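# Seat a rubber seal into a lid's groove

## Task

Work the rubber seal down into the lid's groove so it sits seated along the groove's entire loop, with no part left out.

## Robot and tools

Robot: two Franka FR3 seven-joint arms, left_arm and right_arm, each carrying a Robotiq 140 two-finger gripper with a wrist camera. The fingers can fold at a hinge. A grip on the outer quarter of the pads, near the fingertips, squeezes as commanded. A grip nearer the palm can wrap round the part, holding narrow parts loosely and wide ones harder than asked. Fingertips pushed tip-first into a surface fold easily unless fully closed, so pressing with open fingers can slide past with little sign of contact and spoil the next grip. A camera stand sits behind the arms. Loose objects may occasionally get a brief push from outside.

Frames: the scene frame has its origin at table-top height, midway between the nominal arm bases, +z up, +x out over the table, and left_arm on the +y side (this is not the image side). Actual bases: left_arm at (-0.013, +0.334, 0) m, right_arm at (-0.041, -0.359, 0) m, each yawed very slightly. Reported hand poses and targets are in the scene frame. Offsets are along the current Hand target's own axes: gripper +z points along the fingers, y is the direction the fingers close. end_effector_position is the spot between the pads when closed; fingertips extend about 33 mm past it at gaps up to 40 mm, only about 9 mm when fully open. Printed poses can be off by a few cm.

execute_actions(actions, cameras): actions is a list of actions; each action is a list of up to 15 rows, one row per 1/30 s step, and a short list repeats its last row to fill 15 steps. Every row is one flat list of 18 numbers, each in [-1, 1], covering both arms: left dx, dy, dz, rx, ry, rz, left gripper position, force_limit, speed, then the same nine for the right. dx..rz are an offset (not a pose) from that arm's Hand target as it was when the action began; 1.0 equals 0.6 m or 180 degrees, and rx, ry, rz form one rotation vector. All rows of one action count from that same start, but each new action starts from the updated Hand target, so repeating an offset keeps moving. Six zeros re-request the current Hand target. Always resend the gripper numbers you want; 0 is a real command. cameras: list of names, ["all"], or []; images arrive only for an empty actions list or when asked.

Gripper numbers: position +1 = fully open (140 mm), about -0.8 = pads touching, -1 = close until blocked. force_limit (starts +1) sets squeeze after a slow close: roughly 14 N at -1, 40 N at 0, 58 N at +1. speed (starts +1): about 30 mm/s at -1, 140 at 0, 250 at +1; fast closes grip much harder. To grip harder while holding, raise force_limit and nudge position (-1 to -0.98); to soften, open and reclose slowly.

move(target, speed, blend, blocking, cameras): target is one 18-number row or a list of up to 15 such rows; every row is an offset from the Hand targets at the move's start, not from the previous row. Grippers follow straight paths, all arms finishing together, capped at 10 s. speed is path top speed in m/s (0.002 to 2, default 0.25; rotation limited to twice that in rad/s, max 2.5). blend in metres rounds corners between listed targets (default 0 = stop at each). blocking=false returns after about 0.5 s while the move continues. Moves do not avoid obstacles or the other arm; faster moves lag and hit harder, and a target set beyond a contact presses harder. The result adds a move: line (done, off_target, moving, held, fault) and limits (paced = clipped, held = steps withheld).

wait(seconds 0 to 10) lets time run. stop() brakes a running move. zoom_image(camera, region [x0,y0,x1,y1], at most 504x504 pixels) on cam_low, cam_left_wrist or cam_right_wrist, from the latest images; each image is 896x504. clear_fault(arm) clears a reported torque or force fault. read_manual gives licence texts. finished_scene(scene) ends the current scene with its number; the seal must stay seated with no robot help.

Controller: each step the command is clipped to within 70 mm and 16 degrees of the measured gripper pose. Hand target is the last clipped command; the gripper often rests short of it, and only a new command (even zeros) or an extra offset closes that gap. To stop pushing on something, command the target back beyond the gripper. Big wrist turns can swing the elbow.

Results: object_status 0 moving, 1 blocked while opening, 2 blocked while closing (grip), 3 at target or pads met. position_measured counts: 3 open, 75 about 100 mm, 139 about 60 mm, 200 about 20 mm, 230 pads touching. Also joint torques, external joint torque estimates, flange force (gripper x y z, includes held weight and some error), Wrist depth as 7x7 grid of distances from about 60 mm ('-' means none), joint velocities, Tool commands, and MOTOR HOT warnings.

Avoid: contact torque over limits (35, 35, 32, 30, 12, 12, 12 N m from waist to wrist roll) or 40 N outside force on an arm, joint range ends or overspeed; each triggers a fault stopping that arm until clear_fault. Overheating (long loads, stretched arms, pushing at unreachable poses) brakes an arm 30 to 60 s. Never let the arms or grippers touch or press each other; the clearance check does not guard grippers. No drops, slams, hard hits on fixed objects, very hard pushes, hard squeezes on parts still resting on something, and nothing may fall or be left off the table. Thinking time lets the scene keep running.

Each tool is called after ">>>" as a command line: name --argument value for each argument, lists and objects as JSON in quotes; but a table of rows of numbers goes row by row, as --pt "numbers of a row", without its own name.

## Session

>>> execute_actions --actions '[]'

Scene clock: 0.00 s.
left_arm: end_effector_position=(+0.1740, +0.2041, +0.1837) position_measured=3 object_status=3 end_effector_quat_wxyz=(-0.488, -0.395, +0.721, -0.291) | right_arm: end_effector_position=(+0.3098, -0.4387, +0.2220) position_measured=3 object_status=3 end_effector_quat_wxyz=(-0.162, +0.791, -0.530, -0.261)
Joint positions: left_arm=[-0.058 -0.122 0.381 -2.7 -0.598 1.506 1.242] | right_arm=[-0.502 -0.108 -0.062 -2.23 0.342 1.593 -1.014]
Joint velocities: within noise
Joint torques (N m): no reading
External joint torques (N m): no reading
Flange force (N): no reading
Wrist depth (mm): cam_left_wrist=[2072 2128 630 635 2906 - 606 / - 573 608 600 576 2383 1678 / 521 535 520 496 492 461 1778 / 407 132 400 417 398 135 405 / - 112 359 345 346 135 100 / - 300 304 299 296 287 93 / - 272 268 267 262 258 -] | cam_right_wrist=[- - - - 328 - - / - - 378 - - - 395 / - - - - - 398 373 / - 118 512 - - 140 343 / - 102 - - - 123 97 / - 102 - 947 - - - / - 2126 803 866 - - -]
Hand target: left_arm +0.1740, +0.2041, +0.1837; -0.488, -0.395, +0.721, -0.291 | right_arm +0.3098, -0.4387, +0.2220; -0.162, +0.791, -0.530, -0.261
Tool commands: left_gripper/position=+1.0 left_gripper/force_limit=+1.0 left_gripper/speed=+1.0 right_gripper/position=+1.0 right_gripper/force_limit=+1.0 right_gripper/speed=+1.0

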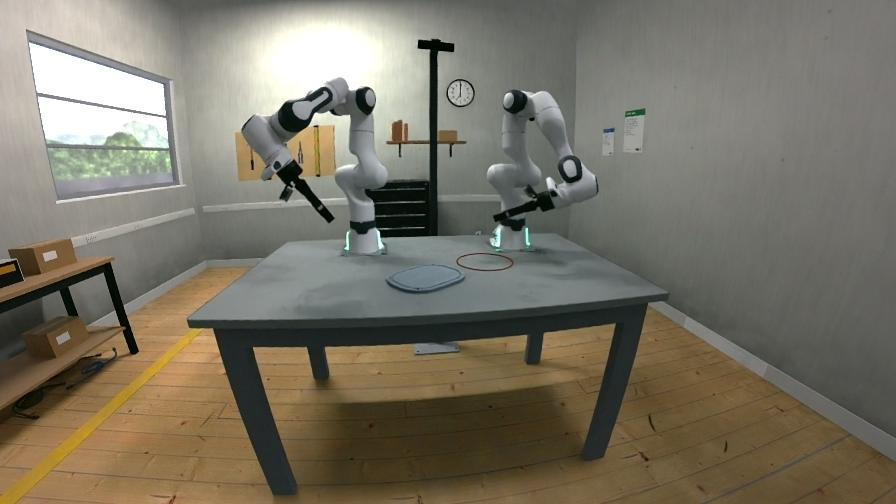

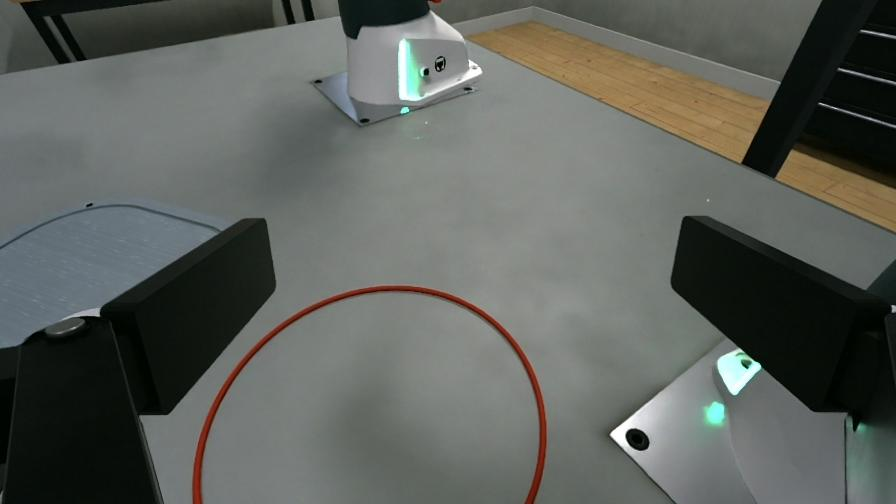

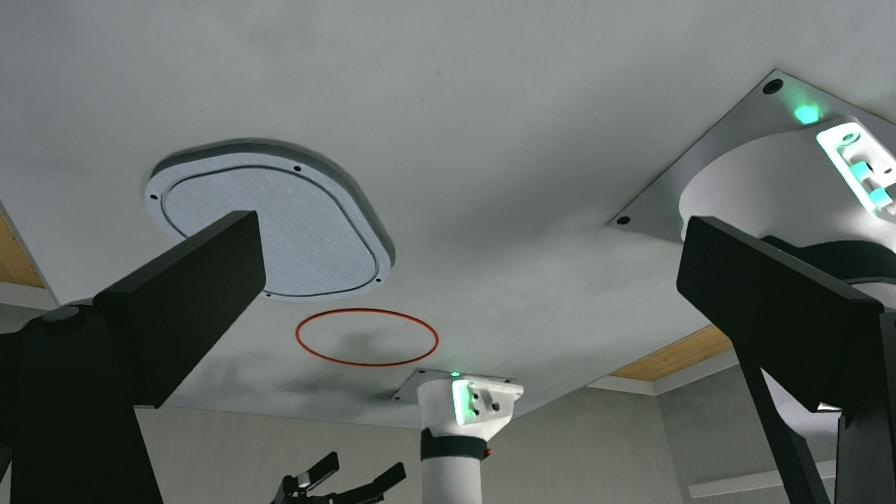

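>>> move --pt "0.0145 0.0357 -0.511 0.22 -0.342 -0.336 -1 -0.5 0 -0.7095 -0.3 0.2397 -0.174 0.147 -0.555 -1 -0.5 0" --speed 0.25 --cameras '["cam_right_wrist","cam_low"]'

Scene clock: 125.50 s.
left_arm: end_effector_position=(+0.2976, +0.4601, +0.2982) position_measured=233 object_status=3 end_effector_quat_wxyz=(+0.002, +0.894, -0.449, -0.003) | right_arm: end_effector_position=(+0.3110, +0.0273, +0.3503) position_measured=233 object_status=3 end_effector_quat_wxyz=(+0.000, +0.952, +0.307, -0.001)
Joint positions: left_arm=[0.849 -0.78 -0.397 -2.506 -0.278 1.753 0.024] | right_arm=[0.169 -0.152 0.58 -1.876 0.084 1.747 -1.427]
Joint velocities: left_arm=[-0.001 0 0 0 -0.001 0.001 -0.007] | right_arm=[-0.001 0.001 0 0.001 -0.001 -0.001 -0.004]
Joint torques (N m): left_arm=[0.87 -4.82 5.94 25.45 0.31 2.88 -0.27] | right_arm=[1.21 -21.74 -2.99 25.59 0.4 2.78 -0.24]
External joint torques (N m): left_arm=[0.84 -0.24 -0.8 1.56 -0.43 0.31 -0.27] | right_arm=[1.07 -0.13 -0.31 0.84 -0.46 0.14 -0.24]
Flange force (N): left_arm=[2.6 -4.1 -2.6] | right_arm=[2.5 -0.5 -1.9]
Wrist depth (mm): cam_left_wrist=[402 386 390 386 387 385 387 / 418 - 410 409 409 408 407 / 1185 453 435 436 433 425 407 / 1309 1309 463 117 456 452 343 / 1339 1385 84 86 86 485 335 / 1471 - - - - - 517 / - - - - - 67 -] | cam_right_wrist=[444 - - - - - 442 / 471 473 - - - 442 462 / 467 491 - - - - - / 445 513 518 110 - - - / 527 563 76 77 93 - - / - - - - - - - / - - - - - - -]
Hand target: left_arm +0.2994, +0.4597, +0.2997; +0.000, +0.895, -0.446, +0.000 | right_arm +0.3121, +0.0280, +0.3503; +0.000, +0.951, +0.310, +0.001
Off the commanded pose: left_arm 0.002 m, 1 deg | right_arm 0.001 m, 0 deg.
move: done
Images, in order (width x height): cam_low 896x504, cam_right_wrist 896x504.

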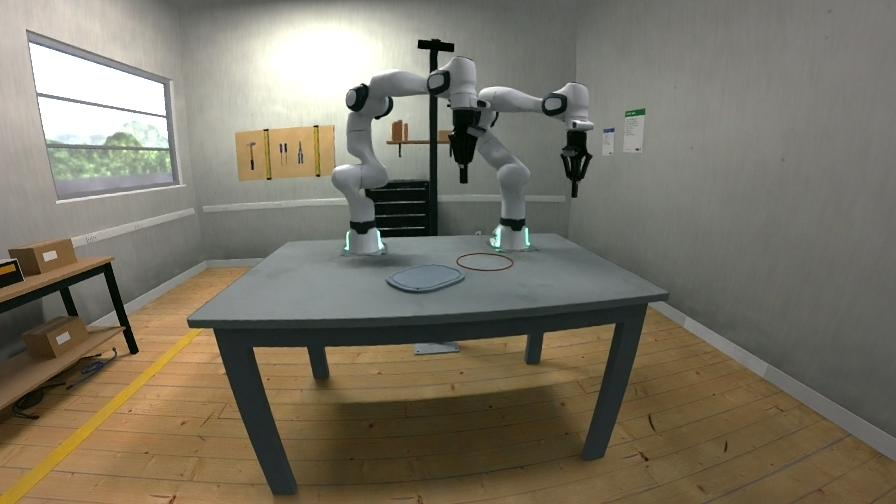

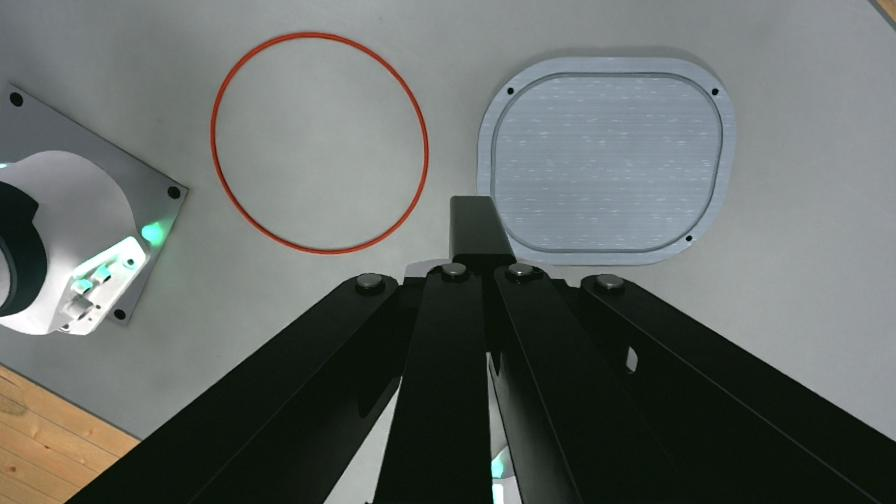

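>>> zoom_image --camera "cam_right_wrist" --region '[460, 40, 760, 280]'

>>> zoom_image --camera "cam_right_wrist" --region '[190, 10, 450, 270]'

Scaled by 1.680 from the camera's 896x504 image, which has a finer 1280x720 frame.

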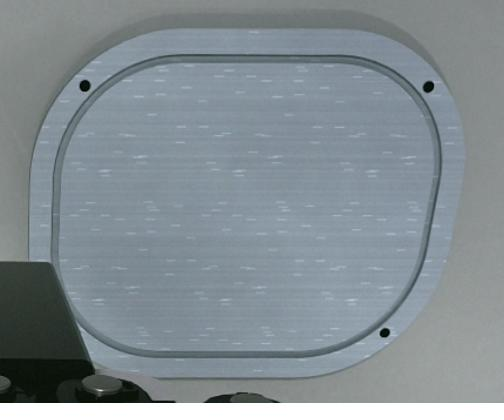

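Scaled by 1.938 from the camera's 896x504 image, which has a finer 1280x720 frame.

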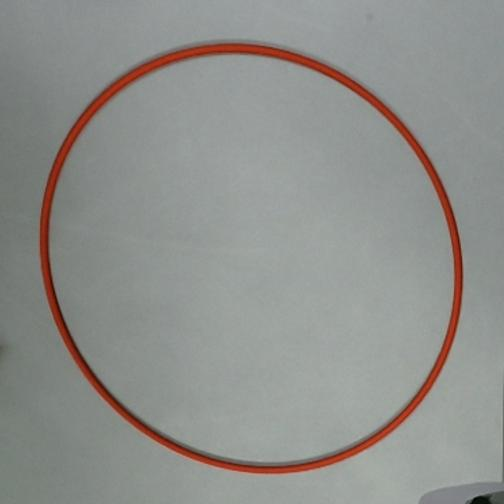

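>>> move --pt "0 0 0 0 0 0 -1 -0.5 0 -0.0058 -0.0533 0.4338 0 0 0 -0.443 -0.5 0" --speed 0.25 --cameras '["cam_right_wrist"]'

Scene clock: 202.20 s.
left_arm: end_effector_position=(+0.2976, +0.4601, +0.2982) position_measured=233 object_status=3 end_effector_quat_wxyz=(+0.002, +0.894, -0.447, -0.003) | right_arm: end_effector_position=(+0.2901, +0.0507, +0.0902) position_measured=185 object_status=3 end_effector_quat_wxyz=(+0.001, +0.950, +0.312, -0.001)
Joint positions: left_arm=[0.849 -0.78 -0.397 -2.506 -0.278 1.753 0.021] | right_arm=[0.23 0.148 0.625 -2.281 -0.128 2.395 -1.221]
Joint velocities: left_arm=[within noise] | right_arm=[0 0 0.001 0.001 0 0 0.006]
Joint torques (N m): left_arm=[0.45 -4.57 6.4 25.41 0.56 2.93 -0.23] | right_arm=[1.68 -27.84 2.18 22.07 0.05 2.78 0.08]
External joint torques (N m): left_arm=[0.47 0.15 -0.33 1.48 -0.18 0.36 -0.23] | right_arm=[1.78 -0.27 -0.49 0.69 -0.52 0.13 0.08]
Flange force (N): left_arm=[1.8 -4.7 -2.6] | right_arm=[3.9 -3.1 1.6]
Wrist depth (mm): cam_left_wrist=[396 398 387 388 387 388 396 / 414 416 417 412 409 417 408 / 1254 441 440 434 450 426 374 / 1316 1302 464 113 472 444 326 / 1402 1410 84 86 86 480 345 / 1499 - - - - - 525 / - - - - - 67 -] | cam_right_wrist=[- - 205 - - 192 191 / - - - - - 204 197 / - - - 223 208 212 210 / - - 237 165 148 221 223 / - - 92 - 87 92 - / - - 79 - - - - / - - - - - - -]
Hand target: left_arm +0.2994, +0.4597, +0.2997; +0.000, +0.895, -0.446, +0.000 | right_arm +0.2908, +0.0518, +0.0900; +0.000, +0.951, +0.310, +0.001
Off the commanded pose: left_arm 0.002 m, 0 deg | right_arm 0.001 m, 0 deg.
move: done
Images, in order (width x height): cam_right_wrist 896x504.

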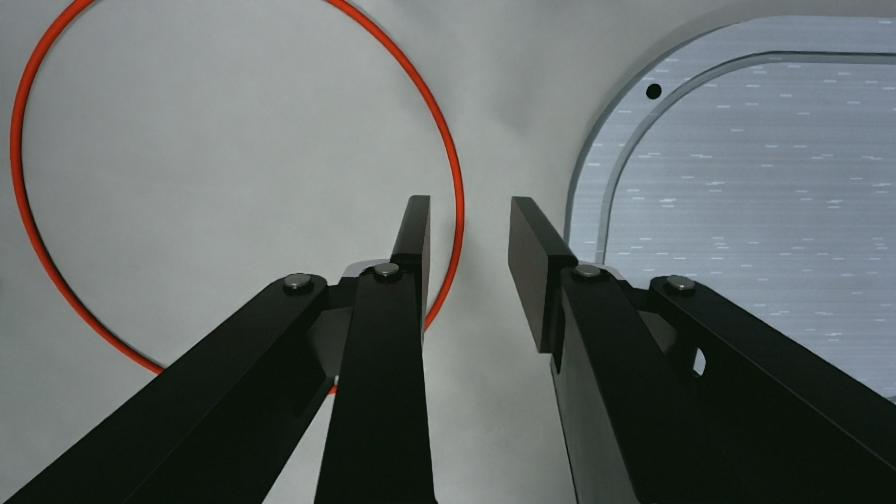

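>>> move --pt "0 0 0 0 0 0 -1 -0.5 0 -0.004 -0.0043 0.08 0 0 0 -0.443 -0.5 0" --speed 0.12 --cameras '["cam_right_wrist"]'

Scene clock: 213.60 s.
left_arm: end_effector_position=(+0.2976, +0.4601, +0.2982) position_measured=233 object_status=3 end_effector_quat_wxyz=(+0.002, +0.894, -0.447, -0.003) | right_arm: end_effector_position=(+0.2867, +0.0515, +0.0420) position_measured=185 object_status=3 end_effector_quat_wxyz=(+0.001, +0.950, +0.311, -0.001)
Joint positions: left_arm=[0.849 -0.78 -0.397 -2.506 -0.278 1.753 0.021] | right_arm=[0.276 0.254 0.574 -2.303 -0.231 2.502 -1.143]
Joint velocities: left_arm=[within noise] | right_arm=[-0.001 0 0 0 0 0.001 0.006]
Joint torques (N m): left_arm=[0.44 -4.59 6.44 25.39 0.57 2.9 -0.31] | right_arm=[1.65 -30.97 3.79 20.13 -0.02 2.82 0.21]
External joint torques (N m): left_arm=[0.4 -0.1 -0.3 1.65 -0.18 0.35 -0.31] | right_arm=[1.63 -0.83 -0.63 0.46 -0.52 0.17 0.21]
Flange force (N): left_arm=[2.0 -4.1 -3.1] | right_arm=[1.8 -3.0 2.1]
Wrist depth (mm): cam_left_wrist=[394 389 391 391 391 382 387 / 404 411 409 416 407 411 403 / 1235 438 434 433 428 435 390 / 1309 1302 464 118 449 449 327 / 1393 1444 84 86 86 482 333 / 1444 - - - - - 530 / - - - - - 67 -] | cam_right_wrist=[- 157 - - 159 - 146 / - - - - - 154 154 / - - 176 173 - 164 161 / - - 186 182 136 172 172 / - - 92 - 87 93 183 / - - 79 - - - - / - - - 222 - - -]
Hand target: left_arm +0.2994, +0.4597, +0.2997; +0.000, +0.895, -0.446, +0.000 | right_arm +0.2874, +0.0525, +0.0420; +0.000, +0.951, +0.310, +0.001
Off the commanded pose: left_arm 0.002 m, 0 deg | right_arm 0.001 m, 0 deg.
move: done
Images, in order (width x height): cam_right_wrist 896x504.

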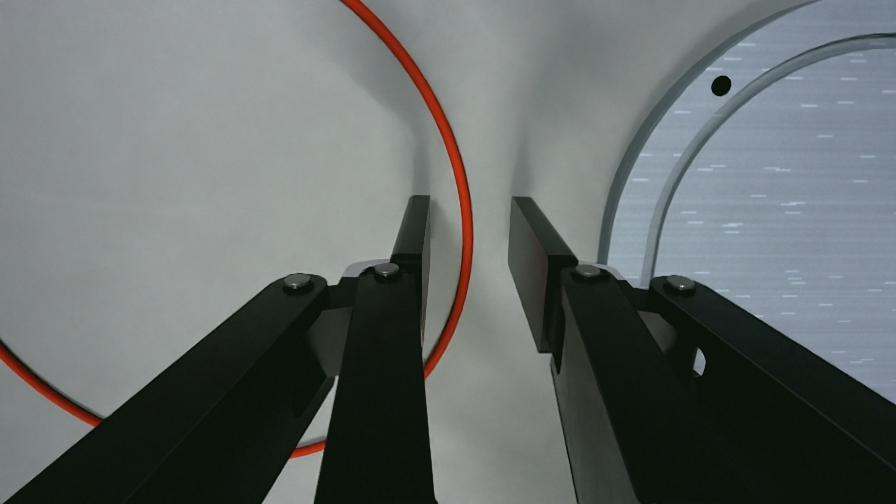

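>>> move --pt "0 0 0 0 0 0 -1 -0.5 0 0 0 0.0075 0 0 0 -0.443 -0.5 -1" --pt "0 0 0 0 0 0 -1 -0.5 0 0 0 0.0075 0 0 0 -1 -0.5 -1" --speed 0.03 --cameras '["cam_right_wrist"]'

Scene clock: 222.47 s.
left_arm: end_effector_position=(+0.2976, +0.4601, +0.2982) position_measured=233 object_status=3 end_effector_quat_wxyz=(+0.002, +0.894, -0.447, -0.003) | right_arm: end_effector_position=(+0.2872, +0.0518, +0.0380) position_measured=226 object_status=0 end_effector_quat_wxyz=(+0.001, +0.951, +0.311, +0.000)
Joint positions: left_arm=[0.849 -0.78 -0.397 -2.506 -0.278 1.753 0.021] | right_arm=[0.284 0.263 0.565 -2.303 -0.241 2.512 -1.134]
Joint torques (N m): left_arm=[0.43 -4.54 6.39 25.37 0.55 2.91 -0.26] | right_arm=[1.68 -30.95 3.85 19.67 0.11 2.79 0.17]
External joint torques (N m): left_arm=[0.44 0.12 -0.36 1.46 -0.19 0.34 -0.26] | right_arm=[1.69 -0.49 -0.66 0.16 -0.38 0.14 0.17]
Flange force (N): left_arm=[1.9 -4.6 -2.6] | right_arm=[1.4 -2.9 2.6]
Wrist depth (mm): cam_left_wrist=[395 384 392 387 386 386 395 / 414 414 404 409 405 404 436 / 1267 429 432 435 436 425 371 / 1309 1339 468 113 457 436 311 / 1385 1362 84 86 86 487 480 / 1480 - - - - - 518 / - - - - - 68 -] | cam_right_wrist=[- - 154 - - 151 143 / - 163 - - 162 152 150 / - - 174 172 170 158 157 / - - 179 114 103 167 164 / - - 76 - 93 176 178 / - - - - - - 186 / - - - - - - -]
Hand target: left_arm +0.2994, +0.4597, +0.2997; +0.000, +0.895, -0.446, +0.000 | right_arm +0.2874, +0.0525, +0.0375; +0.000, +0.951, +0.310, +0.001
Off the commanded pose: left_arm 0.002 m, 0 deg | right_arm 0.001 m, 0 deg.
move: done
Images, in order (width x height): cam_right_wrist 896x504.

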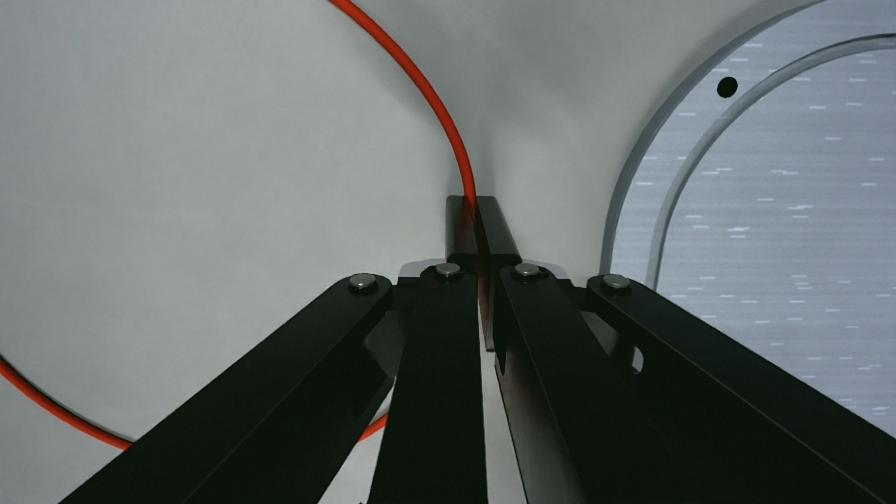

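>>> move --pt "0 0 0 0 0 0 -1 -0.5 -1 0 0.05 -0.0833 0 0 0 -1 -0.5 -1" --pt "0 0 0 0 0 0 -1 -0.5 -1 -0.0267 0.5 -0.0833 0 0 0 -1 -0.5 -1" --speed '[0.1,0.15]' --blend '[0.02,0]' --cameras '["cam_right_wrist","cam_low"]'

Scene clock: 249.03 s.
left_arm: end_effector_position=(+0.2976, +0.4601, +0.2982) position_measured=233 object_status=3 end_effector_quat_wxyz=(+0.002, +0.894, -0.447, -0.003) | right_arm: end_effector_position=(+0.4515, -0.1994, +0.0883) position_measured=226 object_status=2 end_effector_quat_wxyz=(+0.001, +0.952, +0.307, +0.002)
Joint positions: left_arm=[0.849 -0.78 -0.397 -2.506 -0.278 1.753 0.021] | right_arm=[-0.145 0.104 0.421 -2.323 -0.068 2.422 -1.832]
Joint velocities: left_arm=[within noise] | right_arm=[0.001 0.001 -0.001 0 0.001 -0.001 -0.006]
Joint torques (N m): left_arm=[0.44 -4.64 6.38 25.43 0.56 2.9 -0.27] | right_arm=[0.59 -29.86 1.25 22.07 0.85 2.44 -0.26]
External joint torques (N m): left_arm=[0.42 -0.04 -0.35 1.54 -0.18 0.33 -0.27] | right_arm=[0.55 -0.32 -0.18 0.79 0.25 -0.21 -0.26]
Flange force (N): left_arm=[1.9 -4.1 -2.8] | right_arm=[1.5 0.6 -2.1]
Wrist depth (mm): cam_left_wrist=[393 389 389 388 389 388 386 / 414 416 414 406 409 407 406 / 1254 445 437 429 435 435 379 / 1346 1302 457 118 455 425 328 / 1385 1410 84 86 86 479 386 / 1418 - - - - - 523 / - - - - - 68 -] | cam_right_wrist=[192 189 186 - 202 200 - / 200 - 200 198 211 - - / 211 213 210 208 - 223 - / 223 223 222 112 103 - - / 233 - 76 - 93 - 249 / - - - - - - - / - - - - - - -]
Hand target: left_arm +0.2994, +0.4597, +0.2997; +0.000, +0.895, -0.446, +0.000 | right_arm +0.4509, -0.1995, +0.0877; +0.000, +0.951, +0.310, +0.001
Off the commanded pose: left_arm 0.002 m, 0 deg | right_arm 0.001 m, 0 deg.
move: done; blend cut to 0 m at target 1
Images, in order (width x height): cam_low 896x504, cam_right_wrist 896x504.

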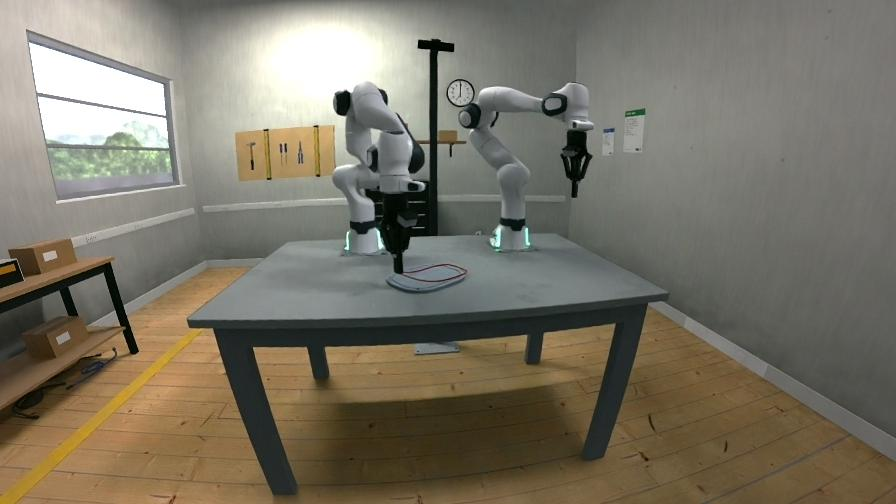

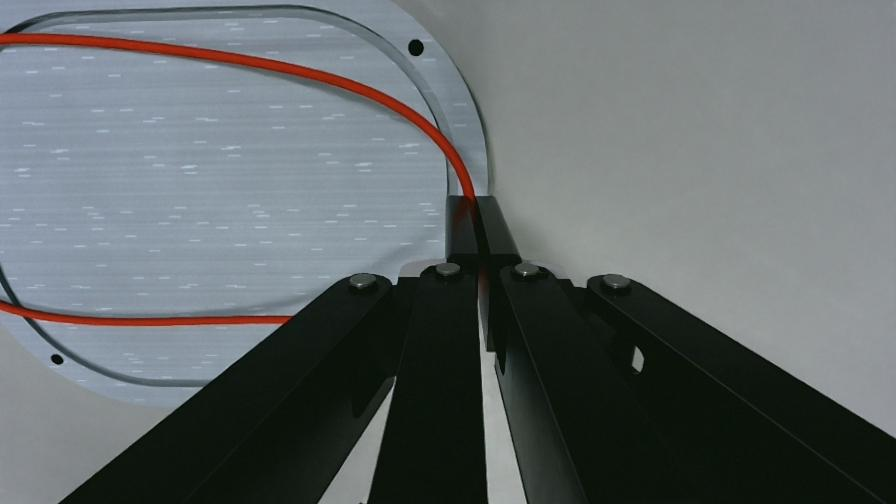

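>>> move --pt "0.567 0.4525 0.2667 0 0 0 -1 -0.5 0 -0.0128 -0.015 0 0 0 0 -1 -0.5 -1" --pt "0.567 0.4525 0.2667 0 0 0 -1 -0.5 0 -0.0128 -0.015 0.0537 0 0 0 -1 -0.5 -1" --speed '[0.25,0.04]' --cameras '["cam_right_wrist","cam_left_wrist"]'

Scene clock: 288.37 s.
left_arm: end_effector_position=(+0.2877, +0.0261, +0.1400) position_measured=233 object_status=3 end_effector_quat_wxyz=(-0.001, +0.894, -0.447, +0.000) | right_arm: end_effector_position=(+0.4394, -0.1970, +0.0564) position_measured=226 object_status=2 end_effector_quat_wxyz=(+0.000, +0.950, +0.311, +0.000)
Joint positions: left_arm=[0.582 -1.076 -1.293 -2.466 -1.048 1.793 -0.675] | right_arm=[-0.14 0.148 0.422 -2.37 -0.102 2.504 -1.805]
Joint velocities: left_arm=[within noise] | right_arm=[0.001 0 0.001 -0.001 0 0.002 0.006]
Joint torques (N m): left_arm=[0.47 13.18 21.98 13.97 0.7 2.76 -0.28] | right_arm=[1.69 -30.14 1.29 20.27 0 2.73 0.14]
External joint torques (N m): left_arm=[0.42 0.07 -0.79 1.11 -0.08 0.12 -0.28] | right_arm=[1.69 -0.39 -0.65 0.23 -0.53 0.1 0.14]
Flange force (N): left_arm=[6.3 -1.1 1.3] | right_arm=[2.2 -1.4 1.3]
Wrist depth (mm): cam_left_wrist=[251 248 239 234 236 244 245 / 263 261 262 248 247 258 257 / 277 278 275 274 273 273 274 / 296 294 294 123 286 289 287 / 313 316 84 86 86 304 308 / 330 - - - - - 322 / - - - - - 67 -] | cam_right_wrist=[161 162 159 162 - - - / 169 169 169 170 - - - / 179 181 178 174 - - - / 189 189 188 122 - - - / 200 - 76 - 93 209 209 / 212 - - - - - - / - - - - - - -]
Hand target: left_arm +0.2875, +0.0246, +0.1398; +0.000, +0.895, -0.446, +0.000 | right_arm +0.4395, -0.1967, +0.0554; +0.000, +0.951, +0.310, +0.001
Off the commanded pose: left_arm 0.002 m, 0 deg | right_arm 0.001 m, 0 deg.
move: done
Images, in order (width x height): cam_left_wrist 896x504, cam_right_wrist 896x504.

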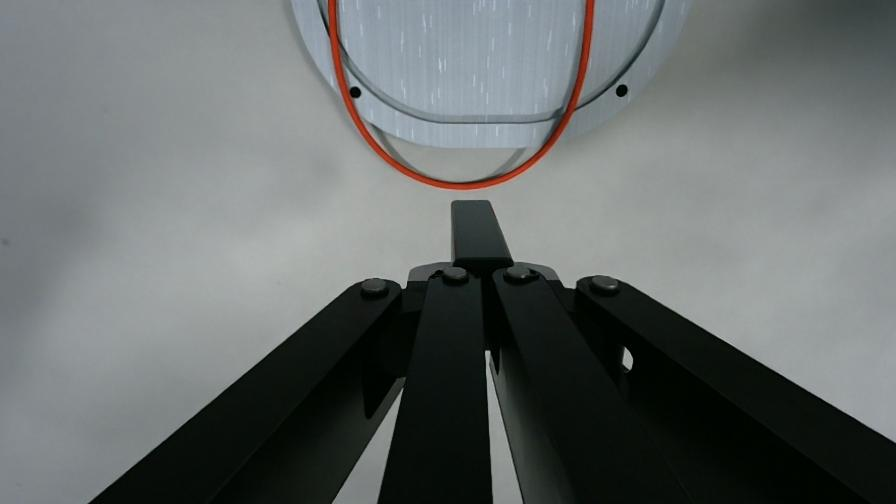

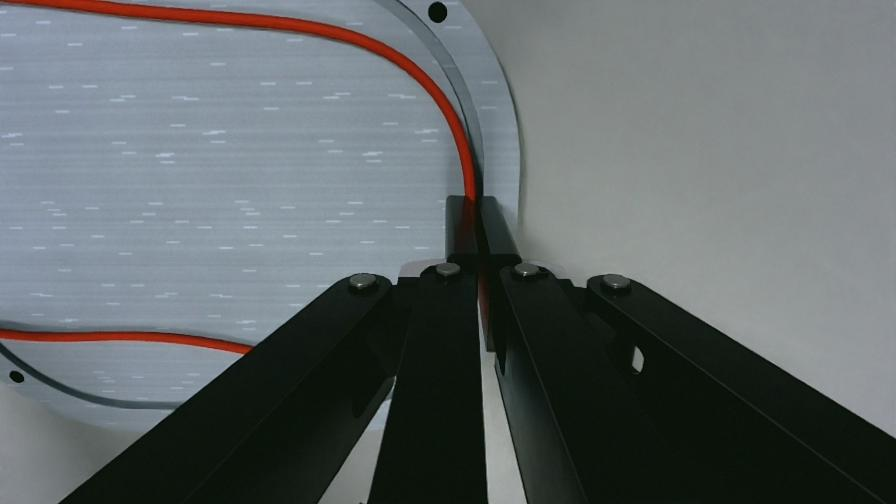

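>>> move --pt "-0.005 0.0033 0.083 0 0 0.5 -0.443 -0.5 0 0 0.0075 0 0 0 0 -1 -0.5 -1" --pt "-0.005 0.0033 0.083 0 0 0.5 -0.443 -0.5 0 0 0.0075 0.0065 0 0 0 -1 -0.5 -1" --pt "-0.005 0.0033 0.083 0 0 0.5 -0.443 -0.5 0 0 0.0075 0.0065 0 0 0 -0.562 -0.5 -1" --pt "-0.005 0.0033 0.083 0 0 0.5 -0.443 -0.5 0 0 0.0075 -0.0268 0 0 0 -0.562 -0.5 -1" --speed '[0.3,0.035,0.03,0.08]' --cameras '["cam_right_wrist","cam_left_wrist"]'

Scene clock: 326.67 s.
left_arm: end_effector_position=(+0.2838, +0.0246, +0.0904) position_measured=185 object_status=3 end_effector_quat_wxyz=(-0.001, -0.319, +0.948, -0.001) | right_arm: end_effector_position=(+0.4422, -0.2001, +0.0706) position_measured=200 object_status=3 end_effector_quat_wxyz=(+0.000, +0.951, +0.308, +0.001)
Joint positions: left_arm=[0.442 -0.531 -1.335 -2.566 -0.717 2.29 0.635] | right_arm=[-0.144 0.119 0.421 -2.361 -0.08 2.47 -1.82]
Joint velocities: left_arm=[within noise] | right_arm=[0 -0.001 0 -0.001 -0.001 -0.002 -0.006]
Joint torques (N m): left_arm=[0.53 3.1 12.22 18.15 0.49 2.75 0.07] | right_arm=[0.69 -31.09 1.48 20.96 1.05 2.45 -0.15]
External joint torques (N m): left_arm=[0.48 0.37 -0.48 0.45 -0.07 0.23 0.07] | right_arm=[0.62 -1.94 -0.15 0.52 0.49 -0.17 -0.14]
Flange force (N): left_arm=[-1.9 -6.0 4.6] | right_arm=[-3.8 -1.3 -5.8]
Wrist depth (mm): cam_left_wrist=[193 194 193 203 203 202 203 / 206 205 205 210 214 213 213 / 218 216 217 221 226 225 225 / 231 233 225 236 234 239 239 / 247 242 89 253 86 93 255 / - 65 70 276 - - 264 / - - - 298 - 72 -] | cam_right_wrist=[174 171 172 178 - - - / 183 184 183 183 - - - / 194 193 193 - 201 - - / - 208 202 122 118 - - / - 213 86 - 87 95 - / - - 73 - - - - / - - - - - 69 -]
Hand target: left_arm +0.2841, +0.0257, +0.0900; +0.000, -0.317, +0.948, +0.000 | right_arm +0.4421, -0.2004, +0.0715; +0.000, +0.951, +0.310, +0.001
Off the commanded pose: left_arm 0.001 m, 0 deg | right_arm 0.001 m, 0 deg.
move: done
Images, in order (width x height): cam_left_wrist 896x504, cam_right_wrist 896x504.

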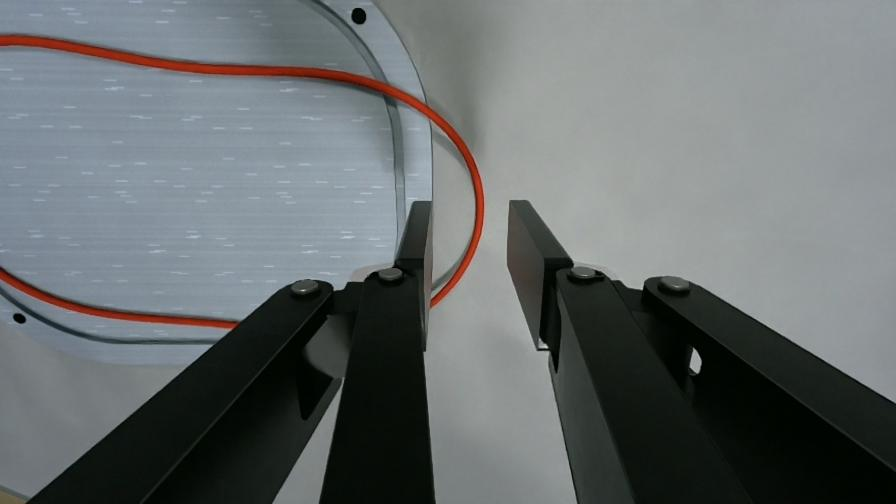

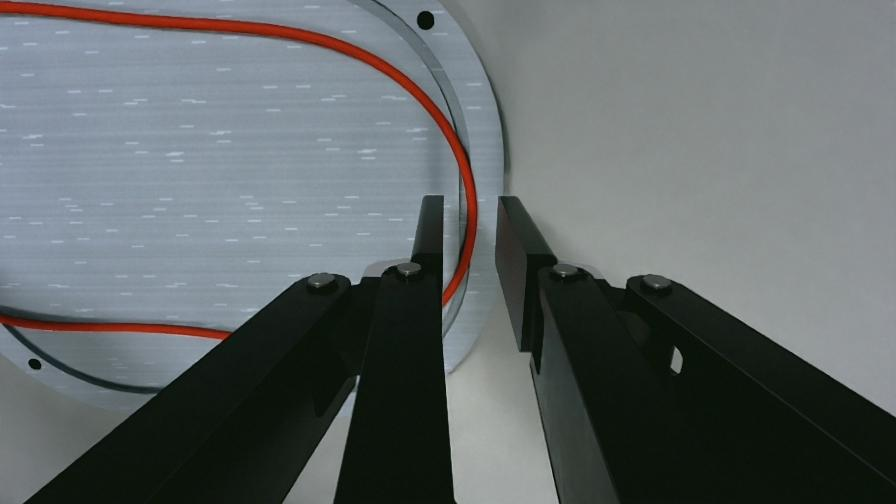

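>>> move --pt "-0.0067 0.0157 0.095 0 0 0 -0.443 -0.5 0 0 0.005 0 0 0 0 -1 -0.5 0" --pt "-0.0067 0.0157 0.095 0 0 0 -0.443 -0.5 0 0 0.005 0.0408 0 0 0 -1 -0.5 0" --pt "-0.0067 0.0157 0.095 0 0 0 -0.443 -0.5 0 0 -0.0045 0.0408 0 0 0 -1 -0.5 0" --pt "-0.0067 0.0157 0.095 0 0 0 -0.443 -0.5 0 0 -0.0045 0.0463 0 0 0 -1 -0.5 0" --pt "-0.0067 0.0157 0.095 0 0 0 -0.443 -0.5 0 0 -0.0045 0.0408 0 0 0 -1 -0.5 0" --speed '[0.06,0.035,0.025,0.03,0.03]' --cameras '["cam_right_wrist","cam_left_wrist"]'

Scene clock: 360.60 s.
left_arm: end_effector_position=(+0.2816, +0.0362, +0.0332) position_measured=185 object_status=3 end_effector_quat_wxyz=(+0.000, -0.319, +0.948, +0.001) | right_arm: end_effector_position=(+0.4425, -0.2032, +0.0514) position_measured=233 object_status=3 end_effector_quat_wxyz=(+0.004, +0.951, +0.309, +0.000)
Joint positions: left_arm=[0.651 -0.434 -1.597 -2.617 -0.755 2.482 0.666] | right_arm=[-0.139 0.162 0.409 -2.369 -0.123 2.514 -1.795]
Joint torques (N m): left_arm=[0.82 7.23 9.68 16.58 0.4 2.88 0.07] | right_arm=[3.07 -24.8 3.59 18.61 1.41 4.9 0.09]
External joint torques (N m): left_arm=[0.83 0.88 -0.99 0.86 -0.06 0.36 0.07] | right_arm=[2.95 5.36 1.4 -1.28 0.88 2.26 0.09]
Flange force (N): left_arm=[0.0 0.0 0.0] | right_arm=[7.7 -2.8 17.0]
Wrist depth (mm): cam_left_wrist=[142 141 143 153 152 152 151 / 151 150 150 160 162 160 161 / 160 160 161 168 170 169 169 / 172 170 167 177 175 180 179 / 182 178 89 190 86 91 188 / 189 65 70 207 - - 198 / - - - 223 - 72 -] | cam_right_wrist=[156 153 157 - - - - / 161 164 163 166 - - - / 173 173 172 168 - - - / 182 184 180 112 - - - / 194 191 76 77 93 - - / 204 - - - - - - / - - - - - - -]
Hand target: left_arm +0.2816, +0.0356, +0.0330; +0.000, -0.317, +0.948, +0.000 | right_arm +0.4406, -0.1982, +0.0470; +0.000, +0.951, +0.310, +0.001
Off the commanded pose: left_arm 0.001 m, 0 deg | right_arm 0.007 m, 0 deg.
move: off_target (right_arm)
Images, in order (width x height): cam_left_wrist 896x504, cam_right_wrist 896x504.

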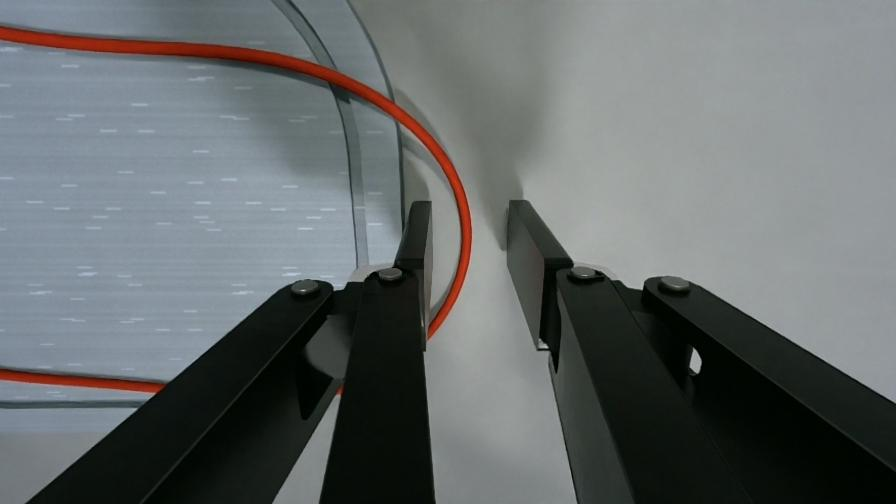

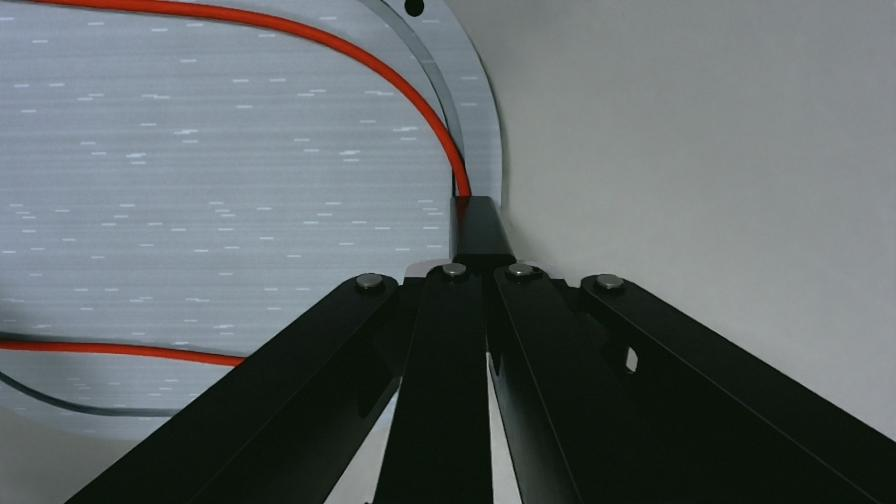

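>>> move --pt "0 0 0.0033 0 0 0 -0.443 -0.5 -1 0 0 -0.0045 0 0 0 -1 -0.5 0" --pt "0 0 0.0033 0 0 0 -1 -0.5 -1 0 0 -0.0045 0 0 0 -1 -0.5 0" --pt "0 0 0.0033 0 0 0 -1 -0.5 -1 0 0 0.005 0 0 0 -1 -0.5 0" --pt "0 0 0.0033 0 0 0 -1 -0.5 -1 0 0 -0.025 0 0 0 -1 -0.5 0" --speed '[0.03,0.03,0.03,0.08]' --cameras '["cam_right_wrist","cam_left_wrist"]'

Scene clock: 376.47 s.
left_arm: end_effector_position=(+0.2818, +0.0360, +0.0314) position_measured=226 object_status=2 end_effector_quat_wxyz=(+0.000, -0.318, +0.948, +0.001) | right_arm: end_effector_position=(+0.4409, -0.1979, +0.0613) position_measured=233 object_status=3 end_effector_quat_wxyz=(+0.000, +0.951, +0.308, +0.001)
Joint positions: left_arm=[0.663 -0.43 -1.61 -2.617 -0.755 2.49 0.666] | right_arm=[-0.14 0.138 0.42 -2.368 -0.095 2.494 -1.805]
Joint velocities: left_arm=[within noise] | right_arm=[-0.001 0 -0.001 0.001 0.002 -0.003 -0.007]
Joint torques (N m): left_arm=[0.89 7.54 9.58 16.52 0.38 2.86 0.1] | right_arm=[0.56 -31.29 1.84 20.49 0.99 2.48 -0.16]
External joint torques (N m): left_arm=[0.96 0.95 -0.94 0.87 -0.08 0.35 0.1] | right_arm=[0.55 -1.58 0.02 0.2 0.45 -0.18 -0.16]
Flange force (N): left_arm=[0.0 0.0 0.0] | right_arm=[-3.8 -1.3 -5.0]
Wrist depth (mm): cam_left_wrist=[140 140 143 151 151 150 149 / 148 149 148 158 161 158 158 / 159 156 157 166 168 167 167 / 169 168 167 123 176 177 177 / 179 179 93 81 86 186 187 / 190 - 74 - - - 198 / - - - - - 69 -] | cam_right_wrist=[- 165 163 167 - - - / 174 174 174 173 - - - / 184 183 183 179 196 197 - / 192 195 192 122 - - 206 / - - 76 77 93 - 219 / - - - - - - - / - - - - - - -]
Hand target: left_arm +0.2816, +0.0356, +0.0310; +0.000, -0.317, +0.948, +0.000 | right_arm +0.4405, -0.1982, +0.0620; +0.000, +0.951, +0.310, +0.001
Off the commanded pose: left_arm 0.001 m, 0 deg | right_arm 0.001 m, 0 deg.
move: done
Images, in order (width x height): cam_left_wrist 896x504, cam_right_wrist 896x504.

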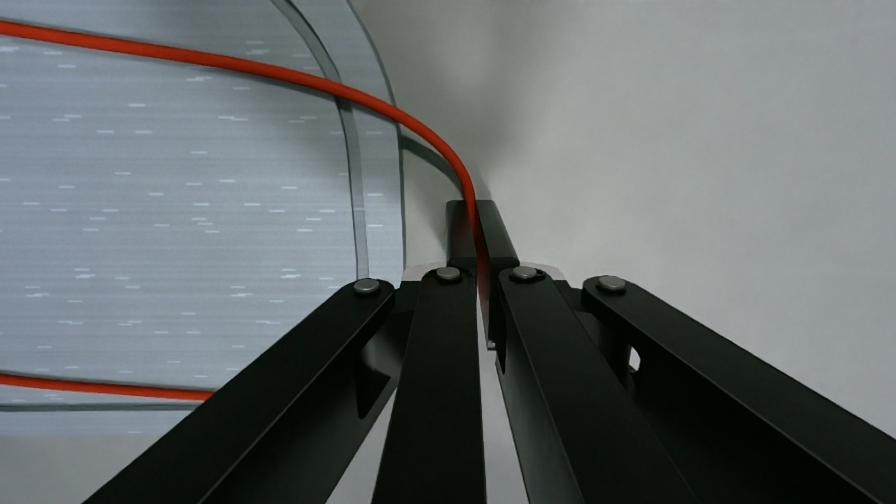

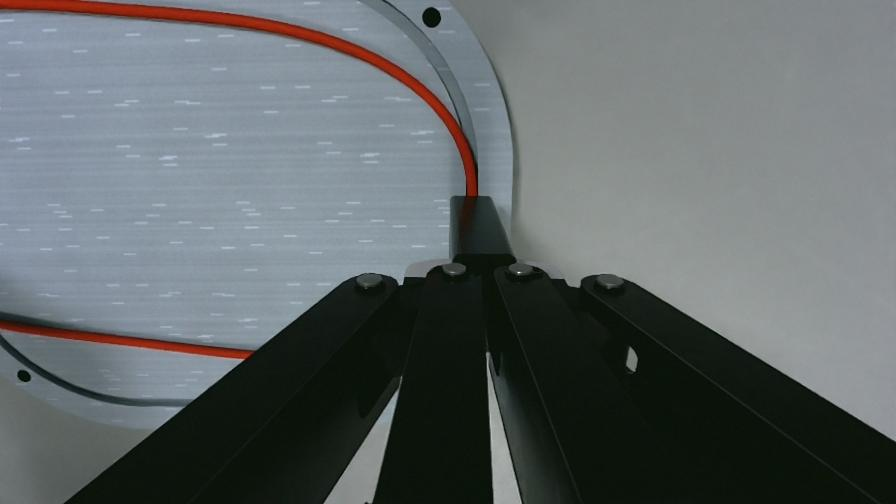

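>>> move --pt "0 0 -0.045 0 0 0 -1 -0.5 -1 0 0 0.0217 0 0 0 -1 -0.5 0" --pt "0.0283 -0.0695 -0.045 0 0 0 -1 -0.5 -1 0 0 0.0217 0 0 0 -1 -0.5 0" --pt "0.0283 -0.0695 -0.0283 0 0 0 -1 -0.5 -1 0 0 0.0217 0 0 0 -1 -0.5 0" --speed '[0.05,0.06,0.04]' --cameras '["cam_right_wrist","cam_left_wrist"]'

Scene clock: 395.80 s.
left_arm: end_effector_position=(+0.2925, -0.0068, +0.0480) position_measured=226 object_status=2 end_effector_quat_wxyz=(+0.000, -0.316, +0.949, +0.002) | right_arm: end_effector_position=(+0.4401, -0.1983, +0.0499) position_measured=233 object_status=3 end_effector_quat_wxyz=(+0.000, +0.951, +0.311, +0.000)
Joint positions: left_arm=[0.743 -0.481 -1.689 -2.487 -0.743 2.396 0.613] | right_arm=[-0.138 0.165 0.416 -2.37 -0.114 2.517 -1.798]
Joint velocities: left_arm=[0.001 0 0 -0.001 0 0.004 -0.001] | right_arm=[within noise]
Joint torques (N m): left_arm=[0.89 10.85 11.73 17.51 0.04 2.91 -0.08] | right_arm=[1.34 -30.42 1.45 20.01 -0.04 3.08 0.12]
External joint torques (N m): left_arm=[0.91 0.26 -0.96 0.86 -0.47 0.38 -0.08] | right_arm=[1.32 -0.31 -0.71 0.21 -0.57 0.44 0.12]
Flange force (N): left_arm=[-2.9 -11.1 11.1] | right_arm=[1.7 -1.0 2.4]
Wrist depth (mm): cam_left_wrist=[157 156 157 163 166 166 165 / 166 165 165 164 175 175 175 / 175 175 174 171 185 184 184 / 187 185 185 123 195 196 195 / 198 198 93 81 86 206 209 / 210 - 74 - - - 219 / - - - - - 69 -] | cam_right_wrist=[155 155 153 - - - - / 162 163 - 163 - - - / 172 172 172 - 183 - - / - 179 181 112 191 - - / 192 192 76 77 93 - - / - - - - - - - / - - - - - - -]
Hand target: left_arm +0.2931, -0.0079, +0.0480; +0.000, -0.317, +0.948, +0.000 | right_arm +0.4405, -0.1982, +0.0490; +0.000, +0.951, +0.310, +0.001
Off the commanded pose: left_arm 0.001 m, 0 deg | right_arm 0.001 m, 0 deg.
move: done
Images, in order (width x height): cam_left_wrist 896x504, cam_right_wrist 896x504.

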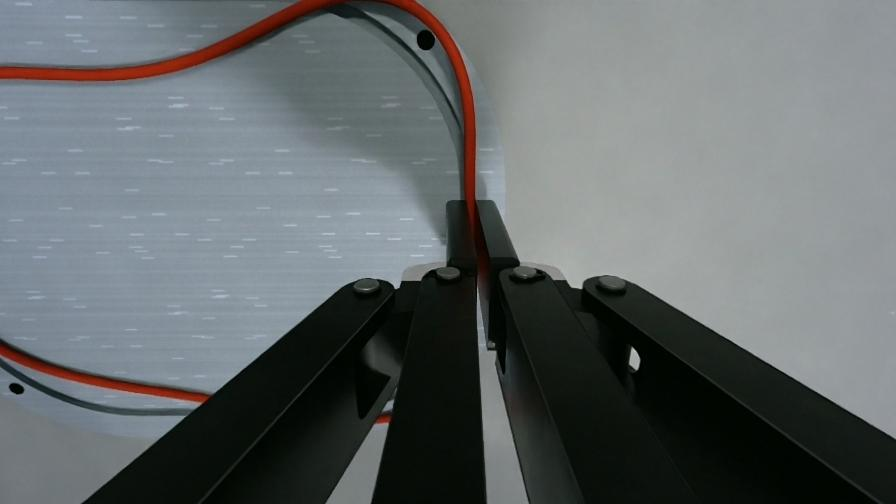

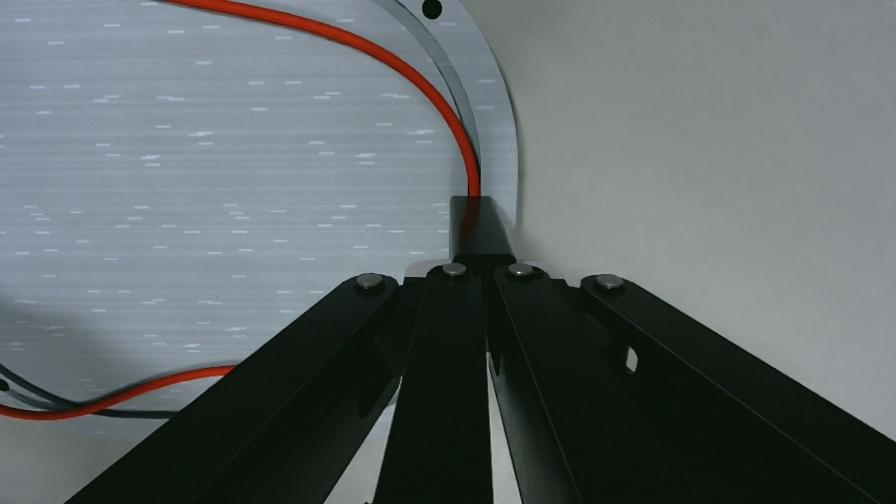

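>>> move --pt "0 -0.005 0 0 0 0 -1 -0.5 -1 0 0 0 0 0 0 -1 -0.5 0" --pt "0 -0.005 0.0075 0 0 0 -1 -0.5 -1 0 0 0 0 0 0 -1 -0.5 0" --pt "0 -0.005 0.0075 0 0 0 -0.562 -0.5 -1 0 0 0 0 0 0 -1 -0.5 0" --pt "0 -0.005 -0.02 0 0 0 -0.562 -0.5 -1 0 0 0 0 0 0 -1 -0.5 0" --speed '[0.04,0.03,0.03,0.08]' --cameras '["cam_left_wrist"]'

Scene clock: 425.90 s.
left_arm: end_effector_position=(+0.2949, -0.0108, +0.0597) position_measured=200 object_status=3 end_effector_quat_wxyz=(-0.001, -0.317, +0.948, -0.002) | right_arm: end_effector_position=(+0.4401, -0.1983, +0.0499) position_measured=233 object_status=3 end_effector_quat_wxyz=(+0.000, +0.951, +0.311, +0.000)
Joint positions: left_arm=[0.706 -0.482 -1.641 -2.476 -0.731 2.371 0.604] | right_arm=[-0.138 0.165 0.416 -2.37 -0.114 2.517 -1.798]
Joint velocities: left_arm=[0 0.001 0.002 0 0.001 -0.005 -0.001] | right_arm=[within noise]
Joint torques (N m): left_arm=[-0.02 9.27 12.66 18.27 0.64 2.44 -0.3] | right_arm=[1.33 -30.48 1.49 19.93 -0.05 3.07 0.18]
External joint torques (N m): left_arm=[0.01 -0.28 -0.13 1.15 0.12 -0.09 -0.3] | right_arm=[1.36 -0.29 -0.62 0.06 -0.58 0.43 0.18]
Flange force (N): left_arm=[0.3 -4.8 -0.3] | right_arm=[1.4 -1.4 2.5]
Wrist depth (mm): cam_left_wrist=[169 168 167 173 176 176 175 / 178 177 176 176 185 185 184 / 189 187 187 185 197 195 194 / 201 198 196 190 203 208 207 / 213 210 93 93 92 214 220 / 241 - 74 233 - - 230 / - - - - - 71 -] | cam_right_wrist=[- 155 156 159 - - - / - 162 163 162 174 - - / - 172 172 172 - 183 - / 184 181 - 117 190 193 - / 193 193 76 77 93 - - / 204 - - - - - - / - - - - - - -]
Hand target: left_arm +0.2949, -0.0103, +0.0600; +0.000, -0.317, +0.948, +0.000 | right_arm +0.4405, -0.1982, +0.0490; +0.000, +0.951, +0.310, +0.001
Off the commanded pose: left_arm 0.001 m, 0 deg | right_arm 0.001 m, 0 deg.
move: done
Images, in order (width x height): cam_left_wrist 896x504.

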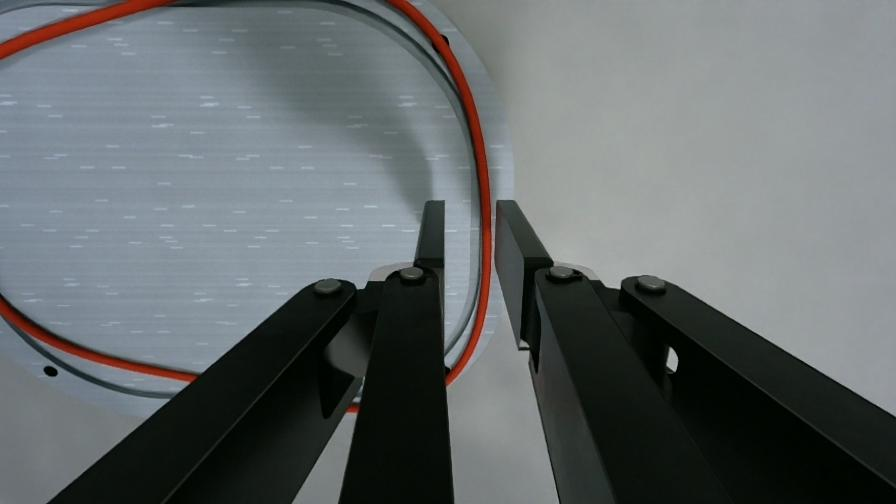

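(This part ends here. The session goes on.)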